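# Load the cartridge into the sealant gun with two arms

## Task

Put the cartridge into the sealant gun so that its front end sits almost fully inside the cup of the gun's front ring, with the nozzle sticking out through that ring. The plunger rod starts pulled back and may stay that way. The loaded gun must end up resting on the table itself, not leaning on any other object. Then state that you are done.

## Robot and tools

Robot: two Franka FR3 seven-joint arms, left_arm and right_arm, each with a Robotiq 2F-140 parallel gripper and a wrist camera. The grip fingers can fold at a hinge. A part held in the outer quarter of the pads, near the fingertips, is squeezed normally. A part held deeper toward the palm may be pulled in, held loosely, or squeezed harder than asked. A fingertip pushed straight into a surface folds easily, so a move can pass the surface with little sign of contact.

Frames: the scene frame has its origin at table-top height midway between the arms, +z up, +x out over the table, and left_arm on the +y side. Arm names do not match image sides. Bases: left_arm at (+0.059, +0.340, 0) m, right_arm at (-0.060, -0.328, 0) m, both facing +x. Each arm's printed hand pose, velocities and targets are in that arm's own base frame. Pose offsets run along that arm's base axes, and rotations turn about the Hand target's position. The gripper's fingers point along its +z and close along its y. end_effector_position is the centre of the closed pads, which are 66 mm long. Printed poses can be off by a few cm.

The 20-number row, used by execute_actions and move: one flat list covering both arms. First come left_arm dx, dy, dz, rx, ry, rz, then left gripper position, force_limit, speed, activate. The same ten follow for right_arm. Every number lies in [-1, 1]. dx to rz are an offset, not a pose, from the arm's Hand target as it stood when the action or move began. Scale: 1.0 = 0.6 m for dx, dy, dz and 180 degrees for rx, ry, rz. rx, ry, rz form a single rotation vector. Sending all six as 0 asks nothing new of that arm. Gripper numbers are absolute commands, not offsets. position runs from +1, fully open at 140 mm, through about -0.8, where the pads meet, to -1, which closes until blocked. force_limit runs -1 to +1 and gives roughly 14 to 58 N on narrow parts at slow speed. speed runs -1 to +1, about 30 to 250 mm/s. Both start at +1. Faster closes grip harder. To leave a gripper alone, resend its last position, force_limit and speed. Keep activate at 0. Send 1 only when the gripper fault reads 7 or 13, or a result says to; it cycles the fingers and releases the part.

execute_actions(actions, cameras): actions is a list of actions. Each action is a table of up to 15 rows, one row per 1/30 s step; a shorter table repeats its last row up to 15 steps. All rows are measured from the pose at the start of that action. Repeating an offset in a later action moves the arm on again. An empty list returns images and the full state. cameras takes names or ["all"].

move(target, speed, blend, stop_force, zero, blocking, cameras): a straight-line path for each gripper. target is one row or a list of up to 15 rows, all offset from the same starting Hand targets. speed is in m/s, 0.002 to 2, default 0.25. blend is a corner radius in m. stop_force is 20 to 40 N and ends an arm's path when it feels that much push; aim a few cm past the contact and go slowly. Leave stop_force out when backing away from something. The whole move is capped at 10 s. The result adds a move: line with the ending (done, off_target, moving, held, fault) and the limits that acted. Paths do not avoid obstacles or the other arm.

wait(seconds) runs the scene without new commands. stop brakes a running move. zoom_image(camera, region [x0,y0,x1,y1] in pixels, at most 504x504) enlarges the latest image from cam_high, cam_low, cam_left_wrist or cam_right_wrist. All cameras are 672x504. clear_fault(arm) clears a reported torque or force fault. finished_scene(scene) ends the scene and cannot be undone.

Motion: on every step the controller limits the command to 70 mm and 16 degrees from the measured pose. Hand target in a result is the clipped last command, and the next offsets start from it. The gripper often stops short of it; send the remaining gap as an offset. To stop pressing, command the target back past the gripper.

Results: end_effector_position in m and quat_wxyz. For each gripper, object_status means 0 moving, 1 blocked while opening, 2 blocked while closing (a grip), 3 reached or pads met. position_measured is in counts: 3 open, 75 ≈ 100 mm, 139 ≈ 60 mm, 200 ≈ 20 mm, 230 pads meet. Results also give joint torques, external joint torques, flange force in gripper axes (it has error and includes held weight), and MOTOR HOT or FAULT lines.

Avoid: a contact force of 40 N on any part of an arm or its load causes a force fault. Joint contact-torque limits are 35/35/32/30/12/12/12 N m, from waist to wrist roll. Joint range and speed overruns also stop the arm. Do not squeeze hard on a part still resting on something. Do not let parts fall or drop anything while it moves. Do not slam into fixed objects, and do not let the grippers or arms press on each other. Nothing may end up off the table. A loose object may get an occasional small shove.

Each tool is called after "Call:" as name([rows], argument=value, ...), one row to a line, values as JSON.

## Session

Call:
execute_actions(actions=[])

Scene clock: 0.00 s.
left_arm: end_effector_position=(+0.2447, -0.4866, +0.1046) position_measured=3 object_status=3 fault=0 end_effector_quat_wxyz=(+0.042, -0.534, +0.822, +0.195) | right_arm: end_effector_position=(+0.6369, -0.1743, +0.1506) position_measured=3 object_status=3 fault=0 end_effector_quat_wxyz=(+0.031, -0.148, +0.988, +0.027)
Joint positions: left_arm=[-1.136 0.488 0.014 -1.662 0.028 1.75 -0.714] | right_arm=[-0.224 0.373 -0.082 -1.752 0.126 2.154 0.906]
Joint velocities: within noise
Joint torques (N m): no reading
External joint torques (N m): no reading
Flange force (N): no reading
Hand target: left_arm +0.2447, -0.4866, +0.1046; +0.042, -0.534, +0.822, +0.195 | right_arm +0.6369, -0.1743, +0.1506; +0.031, -0.148, +0.988, +0.027
Tool commands: left_gripper/position=+1.0 left_gripper/force_limit=+1.0 left_gripper/speed=+1.0 left_gripper/activate=+0.0 right_gripper/position=+1.0 right_gripper/force_limit=+1.0 right_gripper/speed=+1.0 right_gripper/activate=+0.0

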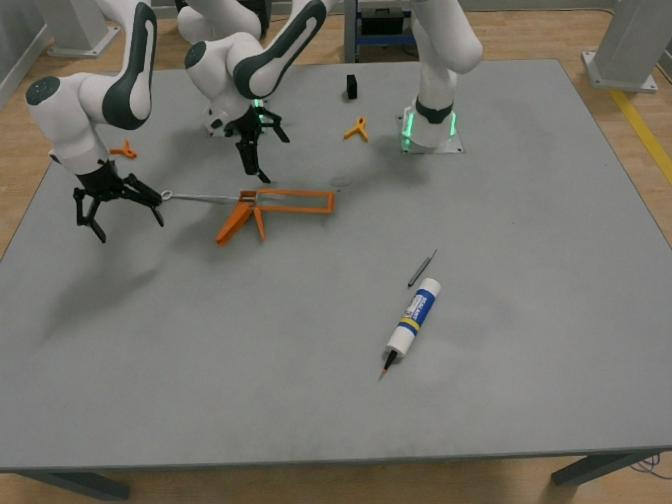

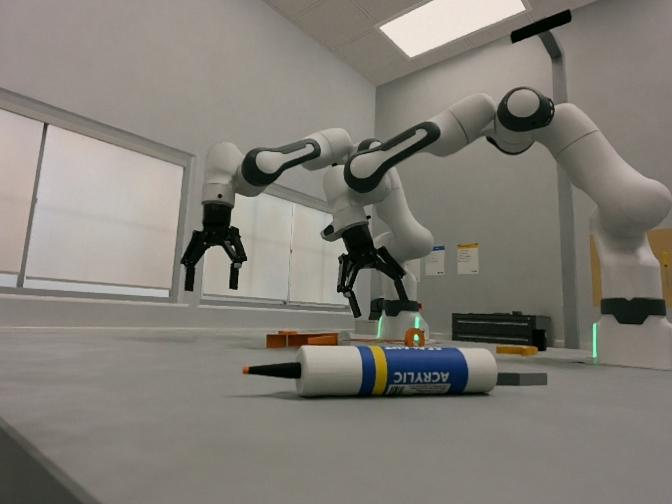

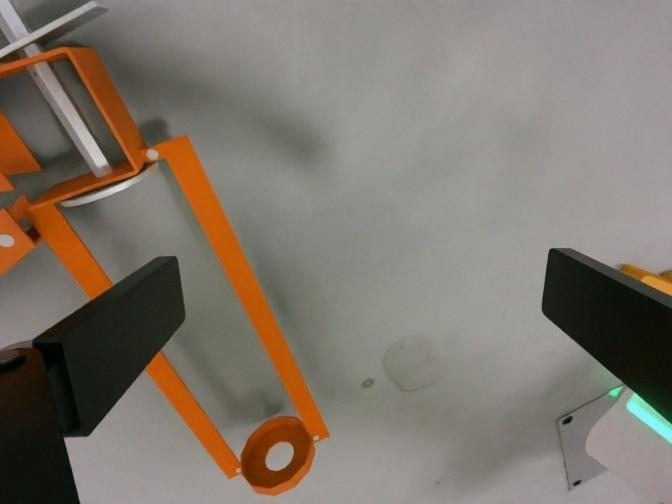

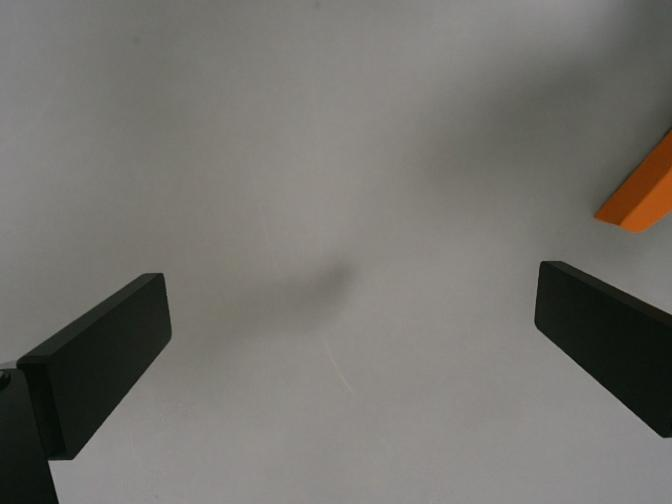

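Call:
zoom_image(camera="cam_high", region=[150, 150, 350, 260])

Call:
zoom_image(camera="cam_high", region=[350, 240, 470, 390])

Call:
zoom_image(camera="cam_low", region=[220, 300, 570, 420])

Scaled by 2.520 from the camera's image (finer frame: 960x720).

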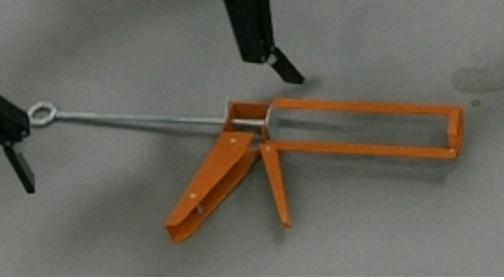

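Scaled by 3.360 from the camera's image (finer frame: 960x720).

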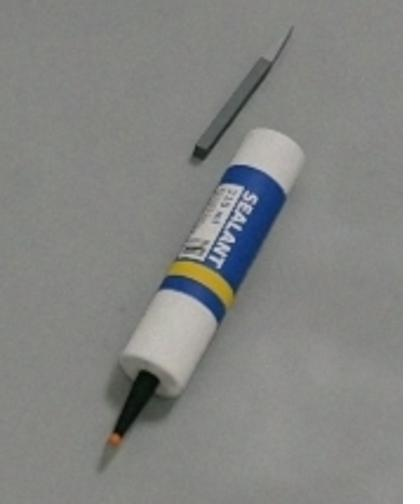

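Scaled by 1.440 from the camera's image (finer frame: 960x720).

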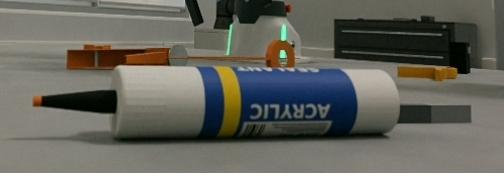

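Call:
move(target=[0.192,0.111,0.326,-0.108,-0.070,0.1315,1,1,1,0,0,0,0,0,0,0,1,1,1,0], cameras=["all"])

Scene clock: 4.97 s.
left_arm: end_effector_position=(+0.3605, -0.4193, +0.3013) position_measured=3 object_status=3 fault=0 end_effector_quat_wxyz=(-0.001, +0.706, -0.709, +0.000) | right_arm: end_effector_position=(+0.6369, -0.1743, +0.1506) position_measured=3 object_status=3 fault=0 end_effector_quat_wxyz=(+0.031, -0.148, +0.988, +0.027)
Joint positions: left_arm=[-1.018 -0.029 0.155 -1.891 0.006 1.862 -0.861] | right_arm=[-0.224 0.373 -0.082 -1.752 0.126 2.154 0.906]
Joint velocities: left_arm=[0 0 -0.001 0 -0.001 0 -0.006] | right_arm=[within noise]
Joint torques (N m): left_arm=[-0.33 -30.83 -0.5 25.41 0.74 3.03 -0.2] | right_arm=[-0.12 -42.58 0.44 23.76 0.75 2.32 -0.09]
External joint torques (N m): left_arm=[-0.34 0.45 -0.34 0.48 -0.03 0.39 -0.2] | right_arm=[0.07 1.55 1.25 -0.32 0.05 -0.23 -0.09]
Flange force (N): left_arm=[2.8 -1.1 0.0] | right_arm=[-3.1 -1.8 1.8]
Hand target: left_arm +0.3599, -0.4200, +0.3002; -0.001, +0.707, -0.707, +0.000 | right_arm +0.6369, -0.1743, +0.1506; +0.031, -0.148, +0.988, +0.027
Off the commanded pose: left_arm 0.001 m, 0 deg | right_arm 0.000 m, 0 deg.
move: done

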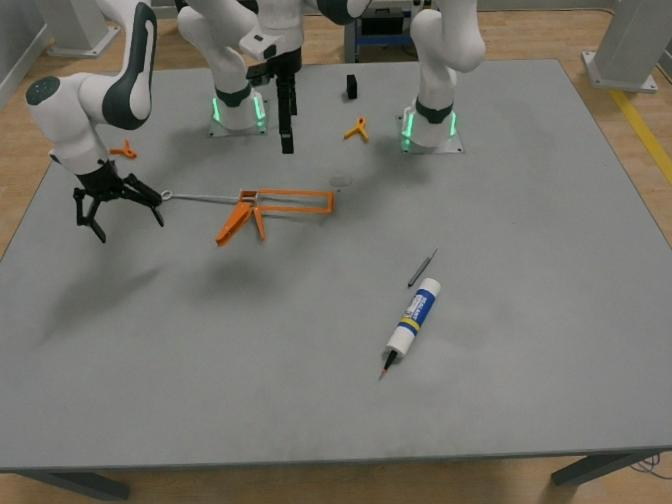

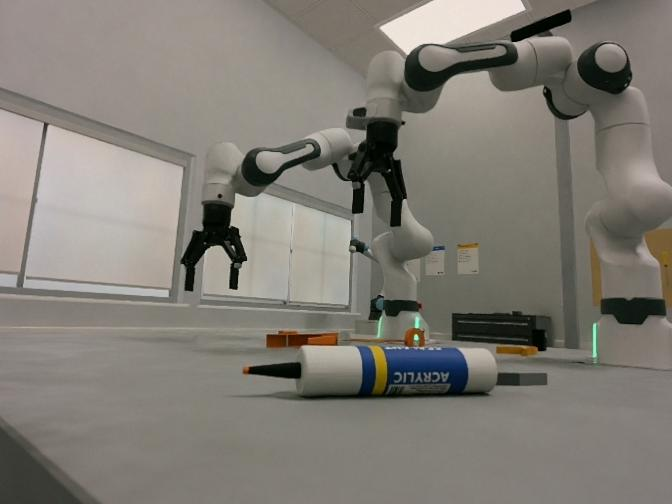

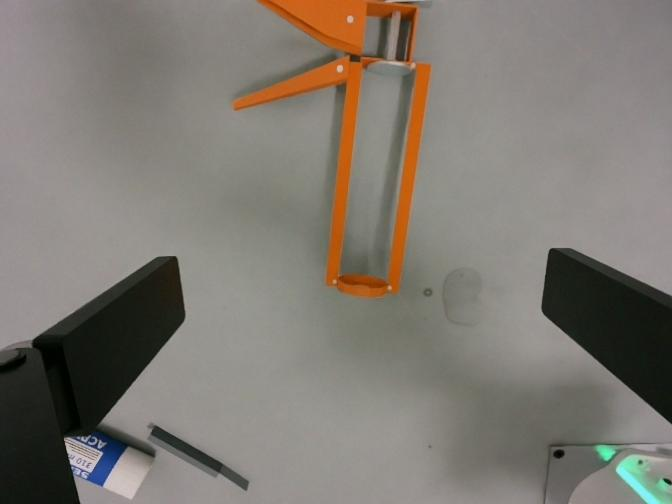

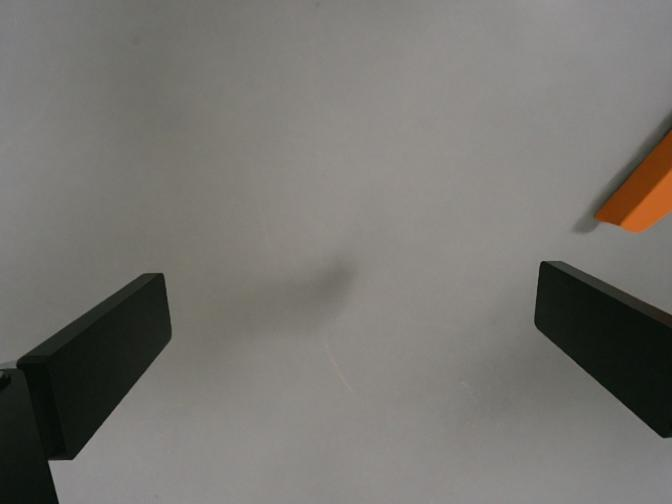

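Call:
move(target=[0.45,0.45,0.05,0,0,0,1,1,1,0,0,0,0,0,0,0,1,1,1,0], cameras=["all"])

Scene clock: 8.73 s.
left_arm: end_effector_position=(+0.6302, -0.1494, +0.3309) position_measured=3 object_status=3 fault=0 end_effector_quat_wxyz=(-0.002, +0.710, -0.705, +0.000) | right_arm: end_effector_position=(+0.6369, -0.1743, +0.1506) position_measured=3 object_status=3 fault=0 end_effector_quat_wxyz=(+0.031, -0.148, +0.988, +0.027)
Joint positions: left_arm=[-0.572 0.304 0.412 -1.406 -0.118 1.689 -0.171] | right_arm=[-0.224 0.373 -0.082 -1.752 0.126 2.154 0.906]
Joint velocities: left_arm=[0.001 0 0.001 -0.001 -0.002 0.001 0.005] | right_arm=[within noise]
Joint torques (N m): left_arm=[0.41 -39.16 3.24 25.84 0.53 2.42 0.07] | right_arm=[-0.03 -42.62 0.38 23.75 0.74 2.32 -0.06]
External joint torques (N m): left_arm=[0.3 0.66 -0.76 1.42 -0.23 -0.18 0.07] | right_arm=[-0.06 1.61 1 -0.41 0.04 -0.24 -0.07]
Flange force (N): left_arm=[2.6 -11.2 -5.1] | right_arm=[-2.8 -1.8 1.9]
Hand target: left_arm +0.6299, -0.1500, +0.3302; -0.001, +0.707, -0.707, +0.000 | right_arm +0.6369, -0.1743, +0.1506; +0.031, -0.148, +0.988, +0.027
Off the commanded pose: left_arm 0.001 m, 0 deg | right_arm 0.000 m, 0 deg.
move: done

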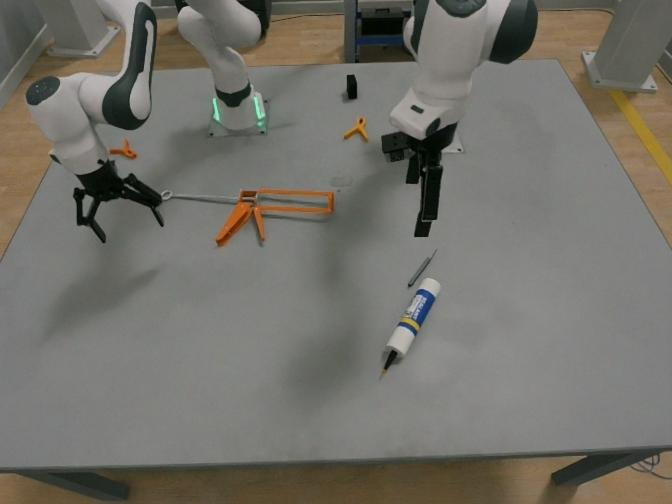

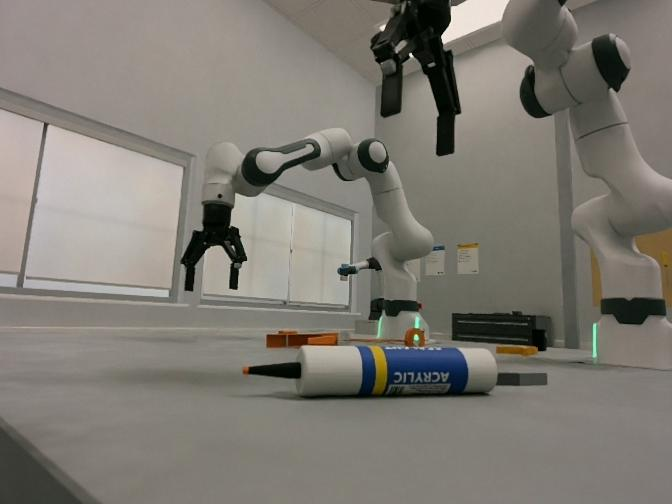

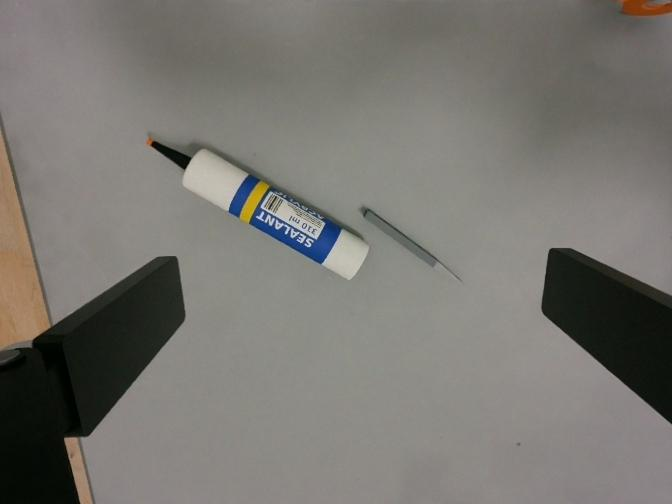

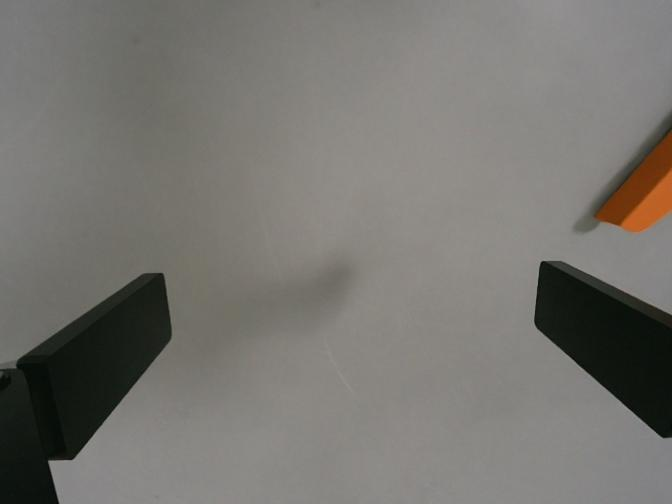

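Call:
move(target=[0.107,0.112,-0.283,0,0,-0.672,1,1,1,0,0,0,0,0,0,0,1,1,1,0], cameras=["cam_left_wrist","cam_low"], speed=0.5)

Scene clock: 14.33 s.
left_arm: end_effector_position=(+0.6939, -0.0834, +0.1614) position_measured=3 object_status=3 fault=0 end_effector_quat_wxyz=(+0.001, +0.263, +0.965, -0.001) | right_arm: end_effector_position=(+0.6369, -0.1743, +0.1506) position_measured=3 object_status=3 fault=0 end_effector_quat_wxyz=(+0.031, -0.148, +0.988, +0.027)
Joint positions: left_arm=[0.063 0.526 -0.229 -1.49 0.123 2.003 1.915] | right_arm=[-0.224 0.373 -0.082 -1.752 0.126 2.154 0.906]
Joint velocities: left_arm=[0 -0.002 -0.001 -0.001 0 -0.001 0.006] | right_arm=[within noise]
Joint torques (N m): left_arm=[0.42 -47.51 -3.72 25.24 1.07 2.6 0.12] | right_arm=[-0.1 -42.6 0.4 23.76 0.75 2.32 -0.1]
External joint torques (N m): left_arm=[0.31 0.56 -0.7 0.95 0.29 0.16 0.12] | right_arm=[-0.09 1.68 1.05 -0.4 0.04 -0.25 -0.1]
Flange force (N): left_arm=[-6.0 2.9 -0.5] | right_arm=[-3.0 -2.0 2.0]
Hand target: left_arm +0.6941, -0.0828, +0.1604; +0.000, +0.267, +0.964, -0.001 | right_arm +0.6369, -0.1743, +0.1506; +0.031, -0.148, +0.988, +0.027
Off the commanded pose: left_arm 0.001 m, 0 deg | right_arm 0.000 m, 0 deg.
move: done; limits=paced
Images, in order (width x height): cam_low 672x504, cam_left_wrist 672x504.

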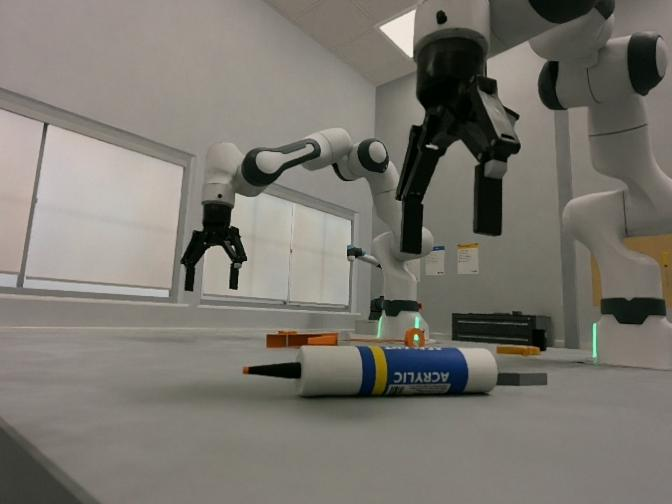

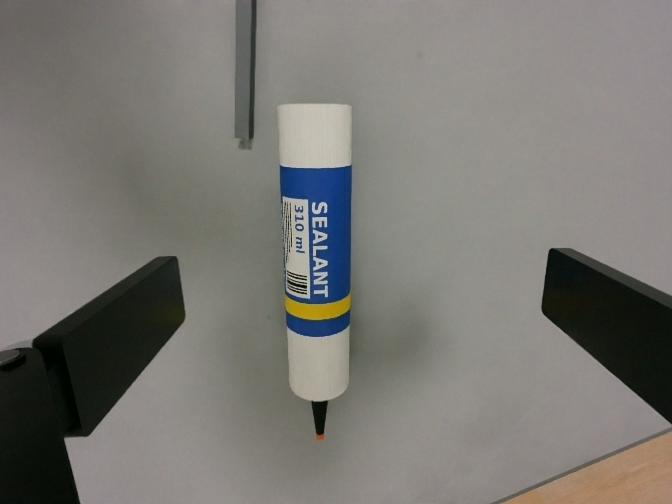

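Call:
move([
  [0.007,-0.053,-0.09,0,0,0,1,1,1,0,0,0,0,0,0,0,1,1,1,0],
], cameras=["cam_left_wrist","cam_low"])

Scene clock: 16.07 s.
left_arm: end_effector_position=(+0.6965, -0.1146, +0.1044) position_measured=3 object_status=3 fault=0 end_effector_quat_wxyz=(-0.002, +0.270, +0.963, -0.002) | right_arm: end_effector_position=(+0.6369, -0.1743, +0.1506) position_measured=3 object_status=3 fault=0 end_effector_quat_wxyz=(+0.031, -0.148, +0.988, +0.027)
Joint positions: left_arm=[0.011 0.612 -0.219 -1.501 0.141 2.092 1.876] | right_arm=[-0.224 0.373 -0.082 -1.752 0.126 2.154 0.906]
Joint velocities: left_arm=[0 -0.001 0.001 0 0.001 0.003 -0.007] | right_arm=[within noise]
Joint torques (N m): left_arm=[-0.42 -50.65 -3.1 25.17 0.73 2.82 -0.26] | right_arm=[-0.08 -42.56 0.39 23.75 0.75 2.32 -0.08]
External joint torques (N m): left_arm=[-0.47 -0.82 0.26 1.36 0 0.39 -0.26] | right_arm=[-0.14 1.78 0.99 -0.48 0.04 -0.25 -0.08]
Flange force (N): left_arm=[-4.4 0.8 -1.2] | right_arm=[-2.9 -2.1 2.1]
Hand target: left_arm +0.6983, -0.1146, +0.1064; +0.000, +0.267, +0.964, -0.001 | right_arm +0.6369, -0.1743, +0.1506; +0.031, -0.148, +0.988, +0.027
Off the commanded pose: left_arm 0.003 m, 0 deg | right_arm 0.000 m, 0 deg.
move: done
Images, in order (width x height): cam_low 672x504, cam_left_wrist 672x504.

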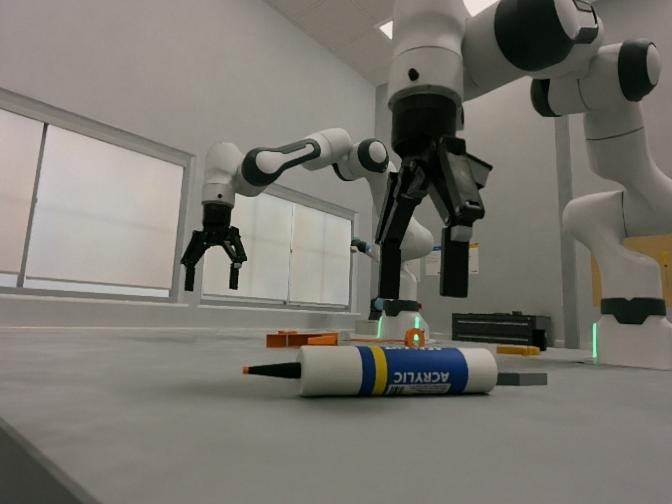

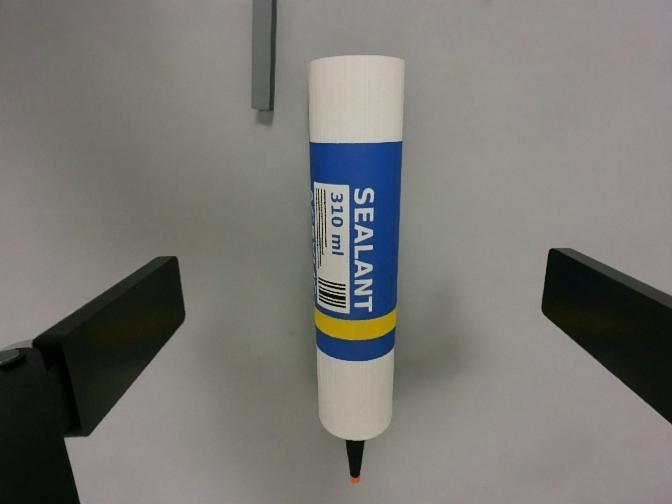

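Call:
move([
  [0,0,-0.090,0,0,0,1,1,1,0,0,0,0,0,0,0,1,1,1,0],
  [0,0,-0.090,0,0,0,-1,-0.3,-1,0,0,0,0,0,0,0,1,1,1,0],
], speed=0.12, cameras=["cam_left_wrist","cam_low"])

Scene clock: 21.00 s.
left_arm: end_effector_position=(+0.6969, -0.1146, +0.0511) position_measured=160 object_status=0 fault=0 end_effector_quat_wxyz=(-0.001, +0.268, +0.963, -0.001) | right_arm: end_effector_position=(+0.6369, -0.1743, +0.1506) position_measured=3 object_status=3 fault=0 end_effector_quat_wxyz=(+0.031, -0.148, +0.988, +0.027)
Joint positions: left_arm=[0 0.679 -0.202 -1.532 0.152 2.192 1.867] | right_arm=[-0.224 0.373 -0.082 -1.752 0.126 2.154 0.906]
Joint torques (N m): left_arm=[-0.49 -51.36 -3.16 24.46 0.69 2.92 -0.22] | right_arm=[-0.09 -42.57 0.41 23.79 0.75 2.31 -0.09]
External joint torques (N m): left_arm=[-0.45 -0.55 0.3 1.29 0 0.49 -0.22] | right_arm=[0 1.79 1.14 -0.44 0.05 -0.27 -0.09]
Flange force (N): left_arm=[-4.5 0.9 -0.2] | right_arm=[-3.2 -2.0 2.1]
Hand target: left_arm +0.6983, -0.1146, +0.0524; +0.000, +0.267, +0.964, -0.001 | right_arm +0.6369, -0.1743, +0.1506; +0.031, -0.148, +0.988, +0.027
Off the commanded pose: left_arm 0.002 m, 0 deg | right_arm 0.000 m, 0 deg.
move: done
Images, in order (width x height): cam_low 672x504, cam_left_wrist 672x504.

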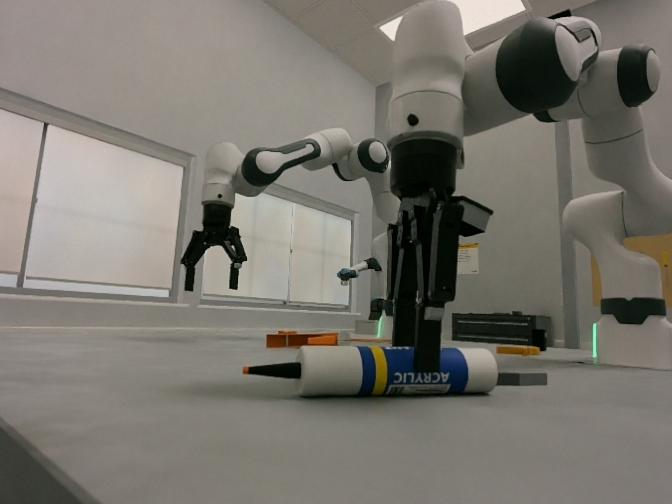

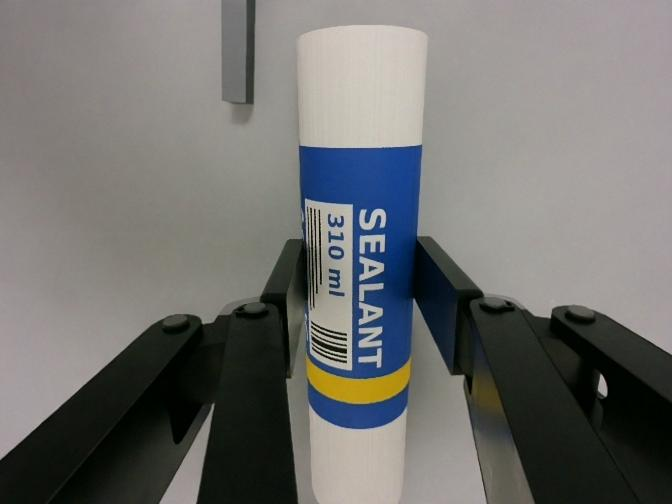

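Call:
move([
  [0,0,0.25,0,0,0,-1,-0.3,-1,0,0,0,0,0,0,0,1,1,1,0],
  [-0.43,-0.3,0.36,0,0,0.645,-1,-0.3,-1,0,0,0,0,0,0,0,1,1,1,0],
], blend=[0.05,0], speed=0.35, cameras=["all"])

Scene clock: 26.43 s.
left_arm: end_effector_position=(+0.4401, -0.2951, +0.2688) position_measured=231 object_status=3 fault=0 end_effector_quat_wxyz=(+0.000, -0.675, +0.738, -0.001) | right_arm: end_effector_position=(+0.6369, -0.1743, +0.1506) position_measured=3 object_status=3 fault=0 end_effector_quat_wxyz=(+0.031, -0.148, +0.988, +0.027)
Joint positions: left_arm=[-0.374 -0.091 -0.21 -2.045 -0.021 1.959 -0.485] | right_arm=[-0.224 0.373 -0.082 -1.752 0.126 2.154 0.906]
Joint velocities: left_arm=[0 0 0 0 0 -0.001 -0.005] | right_arm=[within noise]
Joint torques (N m): left_arm=[0.17 -27.79 0.32 26.22 1.03 2.48 -0.26] | right_arm=[-0.07 -42.58 0.39 23.8 0.75 2.32 -0.13]
External joint torques (N m): left_arm=[0.15 1.13 -0.23 1.45 0.31 -0.15 -0.26] | right_arm=[0 1.78 1.08 -0.43 0.04 -0.25 -0.13]
Flange force (N): left_arm=[4.7 -7.6 -2.5] | right_arm=[-3.2 -2.1 2.1]
Hand target: left_arm +0.4403, -0.2946, +0.2684; +0.001, -0.677, +0.736, +0.000 | right_arm +0.6369, -0.1743, +0.1506; +0.031, -0.148, +0.988, +0.027
Off the commanded pose: left_arm 0.001 m, 0 deg | right_arm 0.000 m, 0 deg.
move: done; limits=paced

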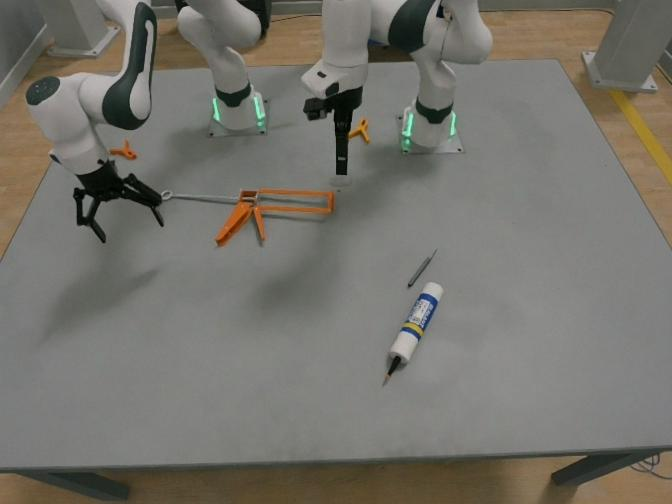

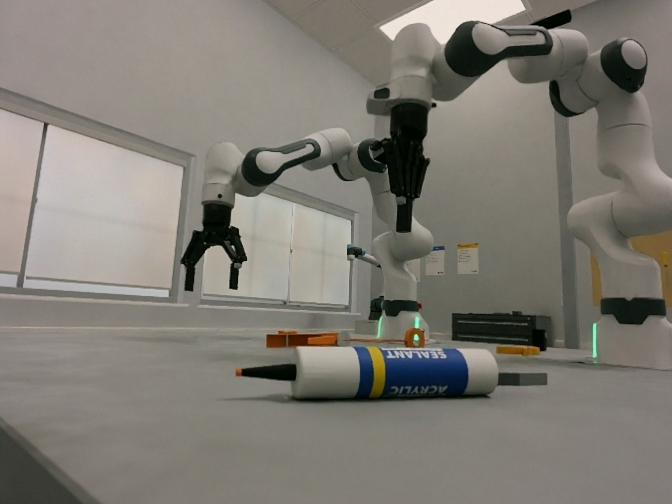

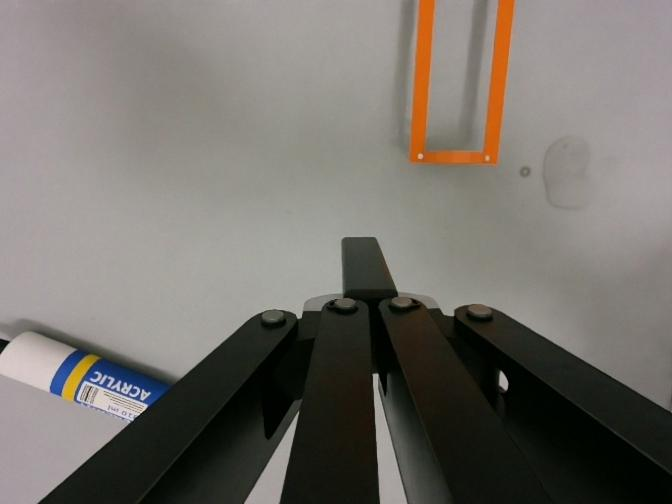

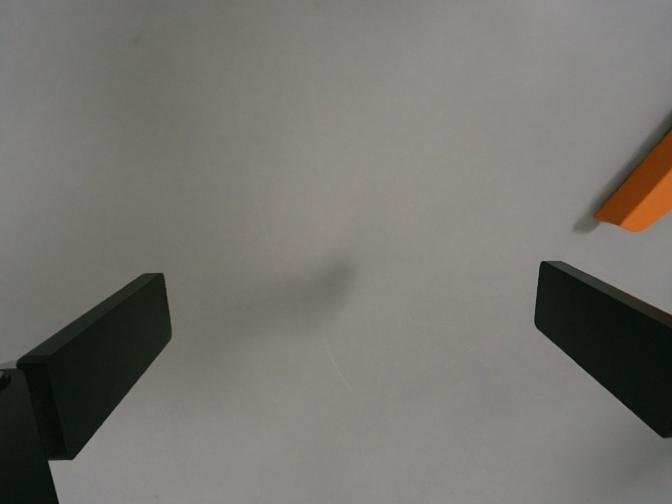

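Call:
move([
  [0.3,0.3,0,0,0,-0.5,1,1,1,0,0,0,0,0,0,0,1,1,1,0],
  [0.45,0.317,-0.23,0,0,-0.645,1,1,1,0,0,0,0,0,0,0,1,1,1,0],
], blend=[0.05,0], speed=0.4, cameras=["cam_left_wrist","cam_low"])

Scene clock: 31.37 s.
left_arm: end_effector_position=(+0.7105, -0.1052, +0.1311) position_measured=3 object_status=3 fault=0 end_effector_quat_wxyz=(+0.002, +0.263, +0.965, -0.001) | right_arm: end_effector_position=(+0.6369, -0.1743, +0.1506) position_measured=3 object_status=3 fault=0 end_effector_quat_wxyz=(+0.031, -0.148, +0.988, +0.027)
Joint positions: left_arm=[0.091 0.631 -0.314 -1.416 0.201 2.019 1.851] | right_arm=[-0.224 0.373 -0.082 -1.752 0.126 2.154 0.906]
Joint velocities: left_arm=[0.001 0 0 0 -0.001 0 0.006] | right_arm=[within noise]
Joint torques (N m): left_arm=[0.47 -49.57 -5.64 25.38 1.06 2.3 0.13] | right_arm=[-0.08 -42.56 0.39 23.78 0.76 2.32 -0.14]
External joint torques (N m): left_arm=[0.55 0.46 -0.51 1.44 0.3 -0.14 0.13] | right_arm=[-0.01 1.71 1.1 -0.4 0.06 -0.24 -0.14]
Flange force (N): left_arm=[-9.1 4.4 -1.5] | right_arm=[-3.1 -2.1 2.0]
Hand target: left_arm +0.7103, -0.1044, +0.1304; +0.000, +0.267, +0.964, -0.001 | right_arm +0.6369, -0.1743, +0.1506; +0.031, -0.148, +0.988, +0.027
Off the commanded pose: left_arm 0.001 m, 0 deg | right_arm 0.000 m, 0 deg.
move: done; limits=paced
Images, in order (width x height): cam_low 672x504, cam_left_wrist 672x504.

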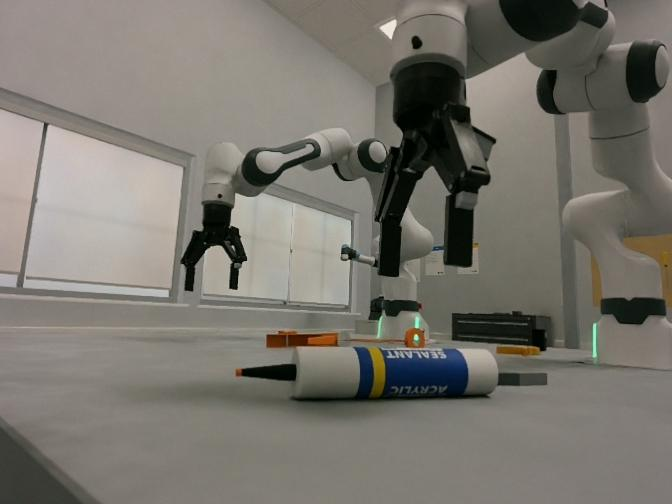

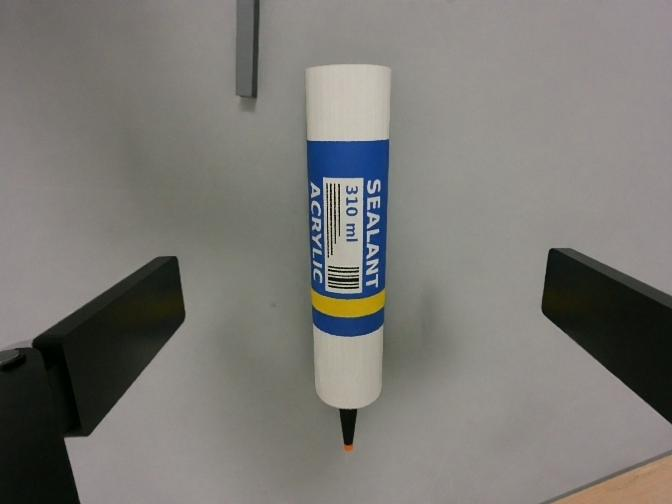

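Call:
move([
  [0,0,-0.147,0,0,0,1,1,1,0,0,0,0,0,0,0,1,1,1,0],
  [0,0,-0.147,0,0,0,-1,0,-1,0,0,0,0,0,0,0,1,1,1,0],
], speed=0.15)

Call:
wait(seconds=1.5, cameras=["cam_left_wrist","cam_low"])

Scene clock: 36.67 s.
left_arm: end_effector_position=(+0.7086, -0.1044, +0.0405) position_measured=160 object_status=0 fault=0 end_effector_quat_wxyz=(-0.002, +0.269, +0.963, -0.001) | right_arm: end_effector_position=(+0.6369, -0.1743, +0.1506) position_measured=3 object_status=3 fault=0 end_effector_quat_wxyz=(+0.031, -0.148, +0.988, +0.027)
Joint positions: left_arm=[0.079 0.739 -0.287 -1.474 0.232 2.176 1.844] | right_arm=[-0.224 0.373 -0.082 -1.752 0.126 2.154 0.906]
Joint torques (N m): left_arm=[-0.45 -52.44 -5.16 24.31 0.76 2.91 -0.2] | right_arm=[-0.09 -42.56 0.41 23.76 0.75 2.33 -0.1]
External joint torques (N m): left_arm=[-0.34 -0.71 0.34 1.3 0.07 0.48 -0.2] | right_arm=[0.03 1.76 1.16 -0.45 0.04 -0.24 -0.1]
Flange force (N): left_arm=[-4.3 1.1 -0.3] | right_arm=[-3.1 -1.9 2.1]
Hand target: left_arm +0.7103, -0.1044, +0.0422; +0.000, +0.267, +0.964, -0.001 | right_arm +0.6369, -0.1743, +0.1506; +0.031, -0.148, +0.988, +0.027
Off the commanded pose: left_arm 0.002 m, 0 deg | right_arm 0.000 m, 0 deg.
move: done

Scene clock: 38.17 s.
left_arm: end_effector_position=(+0.7086, -0.1044, +0.0405) position_measured=160 object_status=2 fault=0 end_effector_quat_wxyz=(-0.002, +0.269, +0.963, -0.001) | right_arm: end_effector_position=(+0.6369, -0.1743, +0.1506) position_measured=3 object_status=3 fault=0 end_effector_quat_wxyz=(+0.031, -0.148, +0.988, +0.027)
Joint positions: left_arm=[0.079 0.739 -0.287 -1.474 0.232 2.176 1.844] | right_arm=[-0.224 0.373 -0.082 -1.752 0.126 2.154 0.906]
Joint torques (N m): left_arm=[-0.44 -52.36 -5.15 24.45 0.78 2.92 -0.26] | right_arm=[-0.1 -42.55 0.4 23.74 0.76 2.32 -0.12]
External joint torques (N m): left_arm=[-0.26 -0.54 0.41 1.37 0.1 0.47 -0.26] | right_arm=[0.06 1.76 1.18 -0.44 0.05 -0.25 -0.13]
Flange force (N): left_arm=[-5.1 1.5 -0.1] | right_arm=[-3.1 -1.9 2.1]
Hand target: left_arm +0.7103, -0.1044, +0.0422; +0.000, +0.267, +0.964, -0.001 | right_arm +0.6369, -0.1743, +0.1506; +0.031, -0.148, +0.988, +0.027
Tool commands: left_gripper/position=-1.0 left_gripper/force_limit=+0.0 left_gripper/speed=-1.0 left_gripper/activate=+0.0 right_gripper/position=+1.0 right_gripper/force_limit=+1.0 right_gripper/speed=+1.0 right_gripper/activate=+0.0
Off the commanded pose: left_arm 0.002 m, 0 deg | right_arm 0.000 m, 0 deg.
wait: 1.50 s; at rest by 0.17 s
Images, in order (width x height): cam_low 672x504, cam_left_wrist 672x504.

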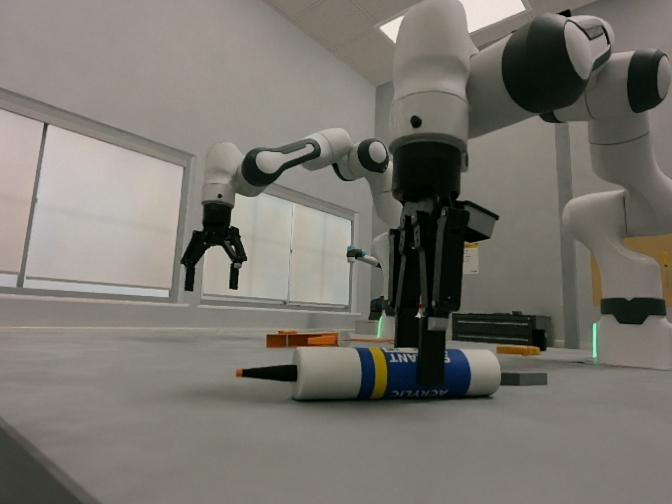

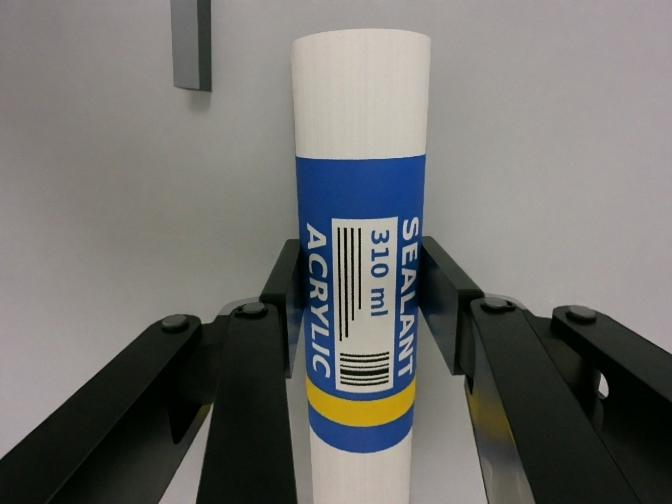

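Call:
move(target=[0,0,0.16,0,0,0,-1,0,-1,0,0,0,0,0,0,0,1,1,1,0], speed=0.12, cameras=["cam_left_wrist","cam_low"])

Scene clock: 39.93 s.
left_arm: end_effector_position=(+0.7070, -0.1033, +0.1319) position_measured=160 object_status=2 fault=0 end_effector_quat_wxyz=(-0.005, +0.265, +0.964, +0.000) | right_arm: end_effector_position=(+0.6369, -0.1743, +0.1506) position_measured=3 object_status=3 fault=0 end_effector_quat_wxyz=(+0.031, -0.148, +0.988, +0.027)
Joint positions: left_arm=[0.091 0.631 -0.314 -1.411 0.203 2 1.854] | right_arm=[-0.224 0.373 -0.082 -1.752 0.126 2.154 0.906]
Joint velocities: left_arm=[0 0 -0.003 0 0 -0.004 0.001] | right_arm=[within noise]
Joint torques (N m): left_arm=[0.46 -53.73 -5.81 27.78 0.55 2.86 0.1] | right_arm=[-0.07 -42.56 0.37 23.79 0.75 2.32 -0.09]
External joint torques (N m): left_arm=[0.48 -3.7 -0.75 3.82 -0.22 0.45 0.1] | right_arm=[0.04 1.86 1.11 -0.46 0.04 -0.26 -0.09]
Flange force (N): left_arm=[-6.7 3.5 -7.1] | right_arm=[-3.3 -2.0 2.2]
Hand target: left_arm +0.7103, -0.1044, +0.1382; +0.000, +0.267, +0.964, -0.001 | right_arm +0.6369, -0.1743, +0.1506; +0.031, -0.148, +0.988, +0.027
Off the commanded pose: left_arm 0.007 m, 1 deg | right_arm 0.000 m, 0 deg.
move: off_target (left_arm)
Images, in order (width x height): cam_low 672x504, cam_left_wrist 672x504.

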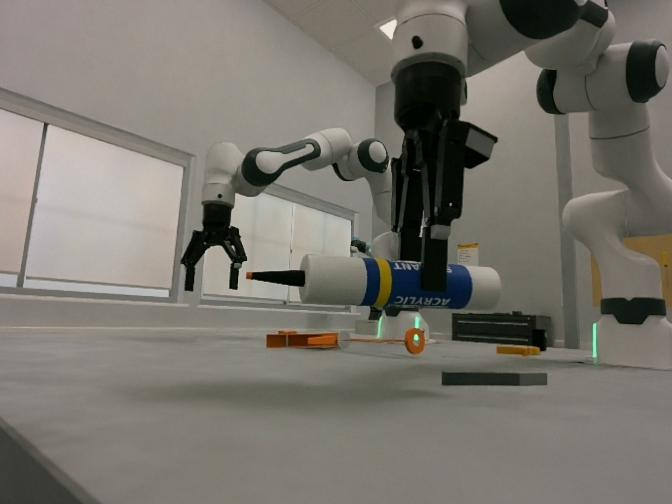

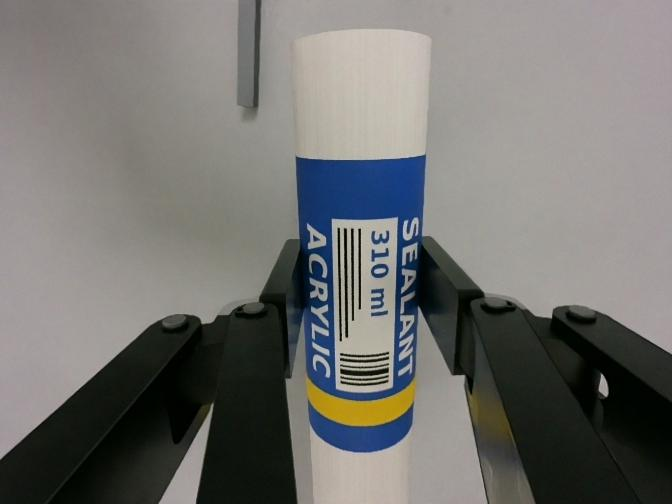

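Call:
move(target=[0,0,0,0,0,0,-1,0,-1,0,-0.178,0.40,0.115,0,0,-0.26,1,1,1,0], speed=0.3, cameras=["cam_right_wrist","cam_high"])

Scene clock: 43.90 s.
left_arm: end_effector_position=(+0.7067, -0.1035, +0.1319) position_measured=160 object_status=2 fault=0 end_effector_quat_wxyz=(-0.006, +0.265, +0.964, -0.001) | right_arm: end_effector_position=(+0.5308, +0.0663, +0.2204) position_measured=3 object_status=3 fault=0 end_effector_quat_wxyz=(+0.041, +0.254, +0.966, +0.014)
Joint positions: left_arm=[0.092 0.632 -0.315 -1.411 0.203 1.999 1.854] | right_arm=[0.034 -0.109 0.091 -2.217 0.006 2.195 2.206]
Joint velocities: left_arm=[within noise] | right_arm=[0 -0.001 0 0 0 0 0.006]
Joint torques (N m): left_arm=[0.44 -53.69 -6.24 27.82 0.68 2.86 0.14] | right_arm=[-0.3 -26.54 0.98 24.46 0.44 2.13 0.15]
External joint torques (N m): left_arm=[0.46 -3.49 -1.14 3.76 -0.09 0.44 0.14] | right_arm=[-0.29 1.59 1.4 0.14 -0.32 -0.55 0.15]
Flange force (N): left_arm=[-7.1 3.6 -6.9] | right_arm=[-3.6 4.6 0.5]
Hand target: left_arm +0.7103, -0.1044, +0.1382; +0.000, +0.267, +0.964, -0.001 | right_arm +0.5301, +0.0657, +0.2196; +0.039, +0.257, +0.966, +0.012
Off the commanded pose: left_arm 0.007 m, 1 deg | right_arm 0.001 m, 0 deg.
move: done; limits=paced
Images, in order (width x height): cam_high 672x504, cam_right_wrist 672x504.

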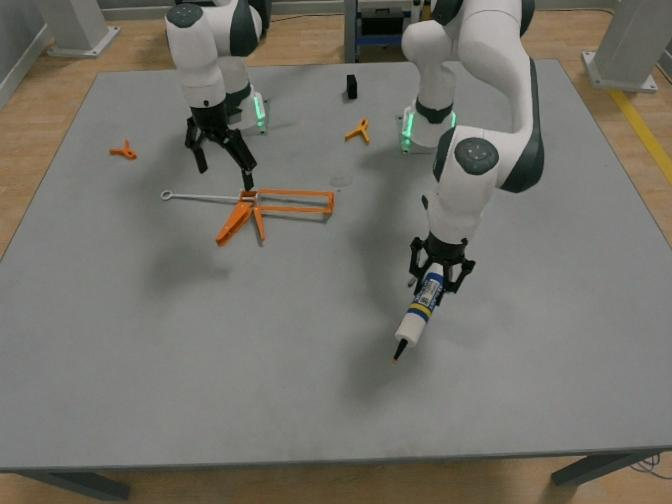

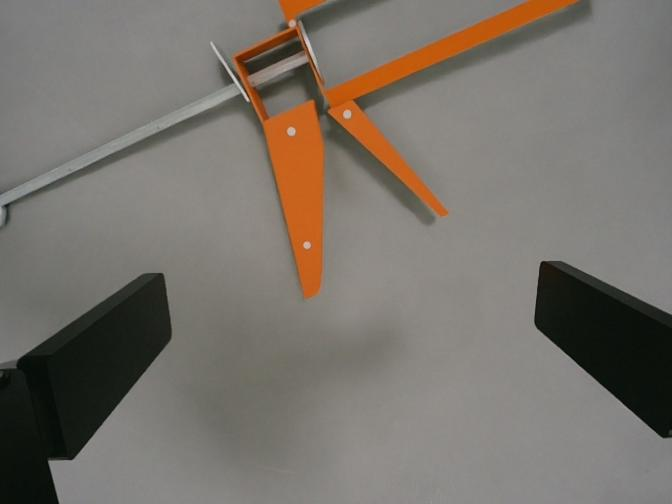

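Call:
move(target=[0,0,0,0,0,0,-1,0,-1,0,0.043,-0.073,-0.166,-0.002,0.027,0.044,0.357,1,0,0], cameras=["cam_right_wrist"])

Scene clock: 46.60 s.
left_arm: end_effector_position=(+0.7067, -0.1035, +0.1319) position_measured=160 object_status=2 fault=0 end_effector_quat_wxyz=(-0.006, +0.265, +0.964, -0.001) | right_arm: end_effector_position=(+0.5549, +0.0218, +0.1202) position_measured=84 object_status=3 fault=0 end_effector_quat_wxyz=(-0.003, +0.192, +0.981, +0.000)
Joint positions: left_arm=[0.092 0.632 -0.315 -1.411 0.203 1.999 1.854] | right_arm=[-0.017 0.147 0.057 -2.154 -0.01 2.295 2.003]
Joint velocities: left_arm=[within noise] | right_arm=[-0.001 0.001 0 -0.001 0.001 0 -0.006]
Joint torques (N m): left_arm=[0.4 -53.68 -6.15 27.75 0.67 2.89 0.12] | right_arm=[-0.49 -33.65 1.93 22.64 1 2.51 -0.28]
External joint torques (N m): left_arm=[0.4 -3.68 -1.08 3.81 -0.09 0.49 0.12] | right_arm=[-0.4 1.81 1.61 0.05 0.35 0.06 -0.28]
Flange force (N): left_arm=[-6.7 3.3 -7.0] | right_arm=[-4.3 2.2 2.7]
Hand target: left_arm +0.7103, -0.1044, +0.1382; +0.000, +0.267, +0.964, -0.001 | right_arm +0.5559, +0.0219, +0.1200; -0.002, +0.190, +0.982, +0.001
Off the commanded pose: left_arm 0.007 m, 1 deg | right_arm 0.001 m, 0 deg.
move: done

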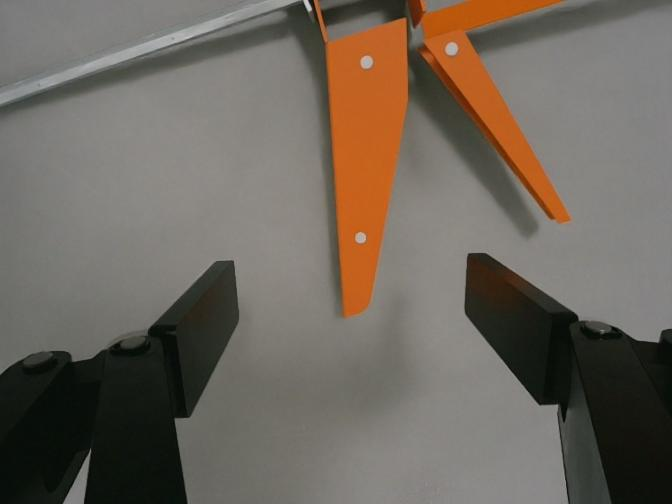

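Call:
move([
  [0,0,0,0,0,0,-1,0,-1,0,0.0057,0.0142,-0.133,0,0,0,0.357,1,0,0],
  [0,0,0,0,0,0,-1,0,-1,0,0.0057,0.0142,-0.133,0,0,0,-1,-0.5,-1,0],
], speed=0.15)

Call:
wait(seconds=1, cameras=["cam_right_wrist","cam_high","cam_low"])

Scene clock: 50.90 s.
left_arm: end_effector_position=(+0.7067, -0.1035, +0.1319) position_measured=160 object_status=2 fault=0 end_effector_quat_wxyz=(-0.006, +0.265, +0.964, -0.001) | right_arm: end_effector_position=(+0.5591, +0.0306, +0.0408) position_measured=193 object_status=0 fault=0 end_effector_quat_wxyz=(-0.002, +0.188, +0.982, +0.002)
Joint positions: left_arm=[0.092 0.632 -0.315 -1.411 0.203 1.999 1.854] | right_arm=[-0.002 0.297 0.055 -2.18 -0.02 2.473 2.015]
Joint torques (N m): left_arm=[0.47 -53.73 -6.28 27.85 0.69 2.91 0.11] | right_arm=[0.16 -36.2 1.39 20.16 0.36 2.35 0.14]
External joint torques (N m): left_arm=[0.39 -3.55 -1.25 3.82 -0.08 0.5 0.11] | right_arm=[0.07 1.9 0.5 -0.27 -0.17 -0.09 0.14]
Flange force (N): left_arm=[-7.2 3.4 -6.9] | right_arm=[-3.0 2.1 3.6]
Hand target: left_arm +0.7103, -0.1044, +0.1382; +0.000, +0.267, +0.964, -0.001 | right_arm +0.5593, +0.0304, +0.0402; -0.002, +0.190, +0.982, +0.001
Off the commanded pose: left_arm 0.007 m, 1 deg | right_arm 0.001 m, 0 deg.
move: done

Scene clock: 51.90 s.
left_arm: end_effector_position=(+0.7067, -0.1035, +0.1319) position_measured=160 object_status=2 fault=0 end_effector_quat_wxyz=(-0.006, +0.265, +0.964, -0.001) | right_arm: end_effector_position=(+0.5591, +0.0306, +0.0408) position_measured=193 object_status=2 fault=0 end_effector_quat_wxyz=(-0.002, +0.188, +0.982, +0.002)
Joint positions: left_arm=[0.092 0.632 -0.315 -1.411 0.203 1.999 1.854] | right_arm=[-0.002 0.297 0.055 -2.18 -0.02 2.473 2.015]
Joint torques (N m): left_arm=[0.44 -53.64 -6.19 27.76 0.67 2.89 0.11] | right_arm=[0.15 -36.23 1.36 20.19 0.35 2.35 0.13]
External joint torques (N m): left_arm=[0.39 -3.66 -1.16 3.83 -0.09 0.49 0.11] | right_arm=[0.18 1.88 0.58 -0.27 -0.19 -0.09 0.13]
Flange force (N): left_arm=[-6.9 3.4 -7.1] | right_arm=[-2.9 2.3 3.6]
Hand target: left_arm +0.7103, -0.1044, +0.1382; +0.000, +0.267, +0.964, -0.001 | right_arm +0.5593, +0.0304, +0.0402; -0.002, +0.190, +0.982, +0.001
Tool commands: left_gripper/position=-1.0 left_gripper/force_limit=+0.0 left_gripper/speed=-1.0 left_gripper/activate=+0.0 right_gripper/position=-1.0 right_gripper/force_limit=-0.5 right_gripper/speed=-1.0 right_gripper/activate=+0.0
Off the commanded pose: left_arm 0.007 m, 1 deg | right_arm 0.001 m, 0 deg.
wait: 1.00 s; at rest by 0.17 s
Images, in order (width x height): cam_high 672x504, cam_low 672x504, cam_right_wrist 672x504.

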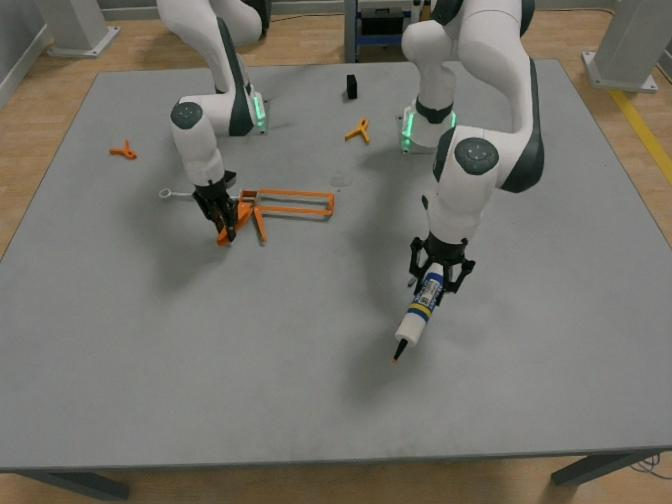

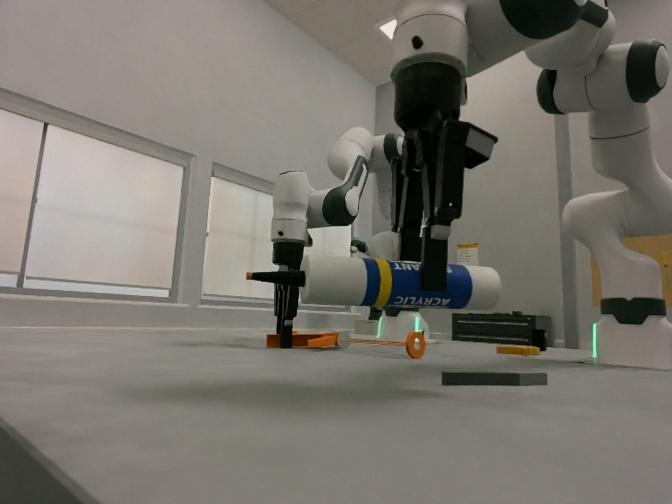

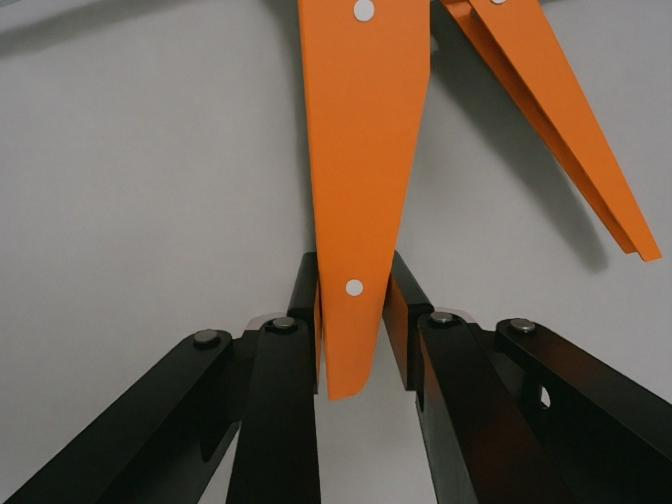

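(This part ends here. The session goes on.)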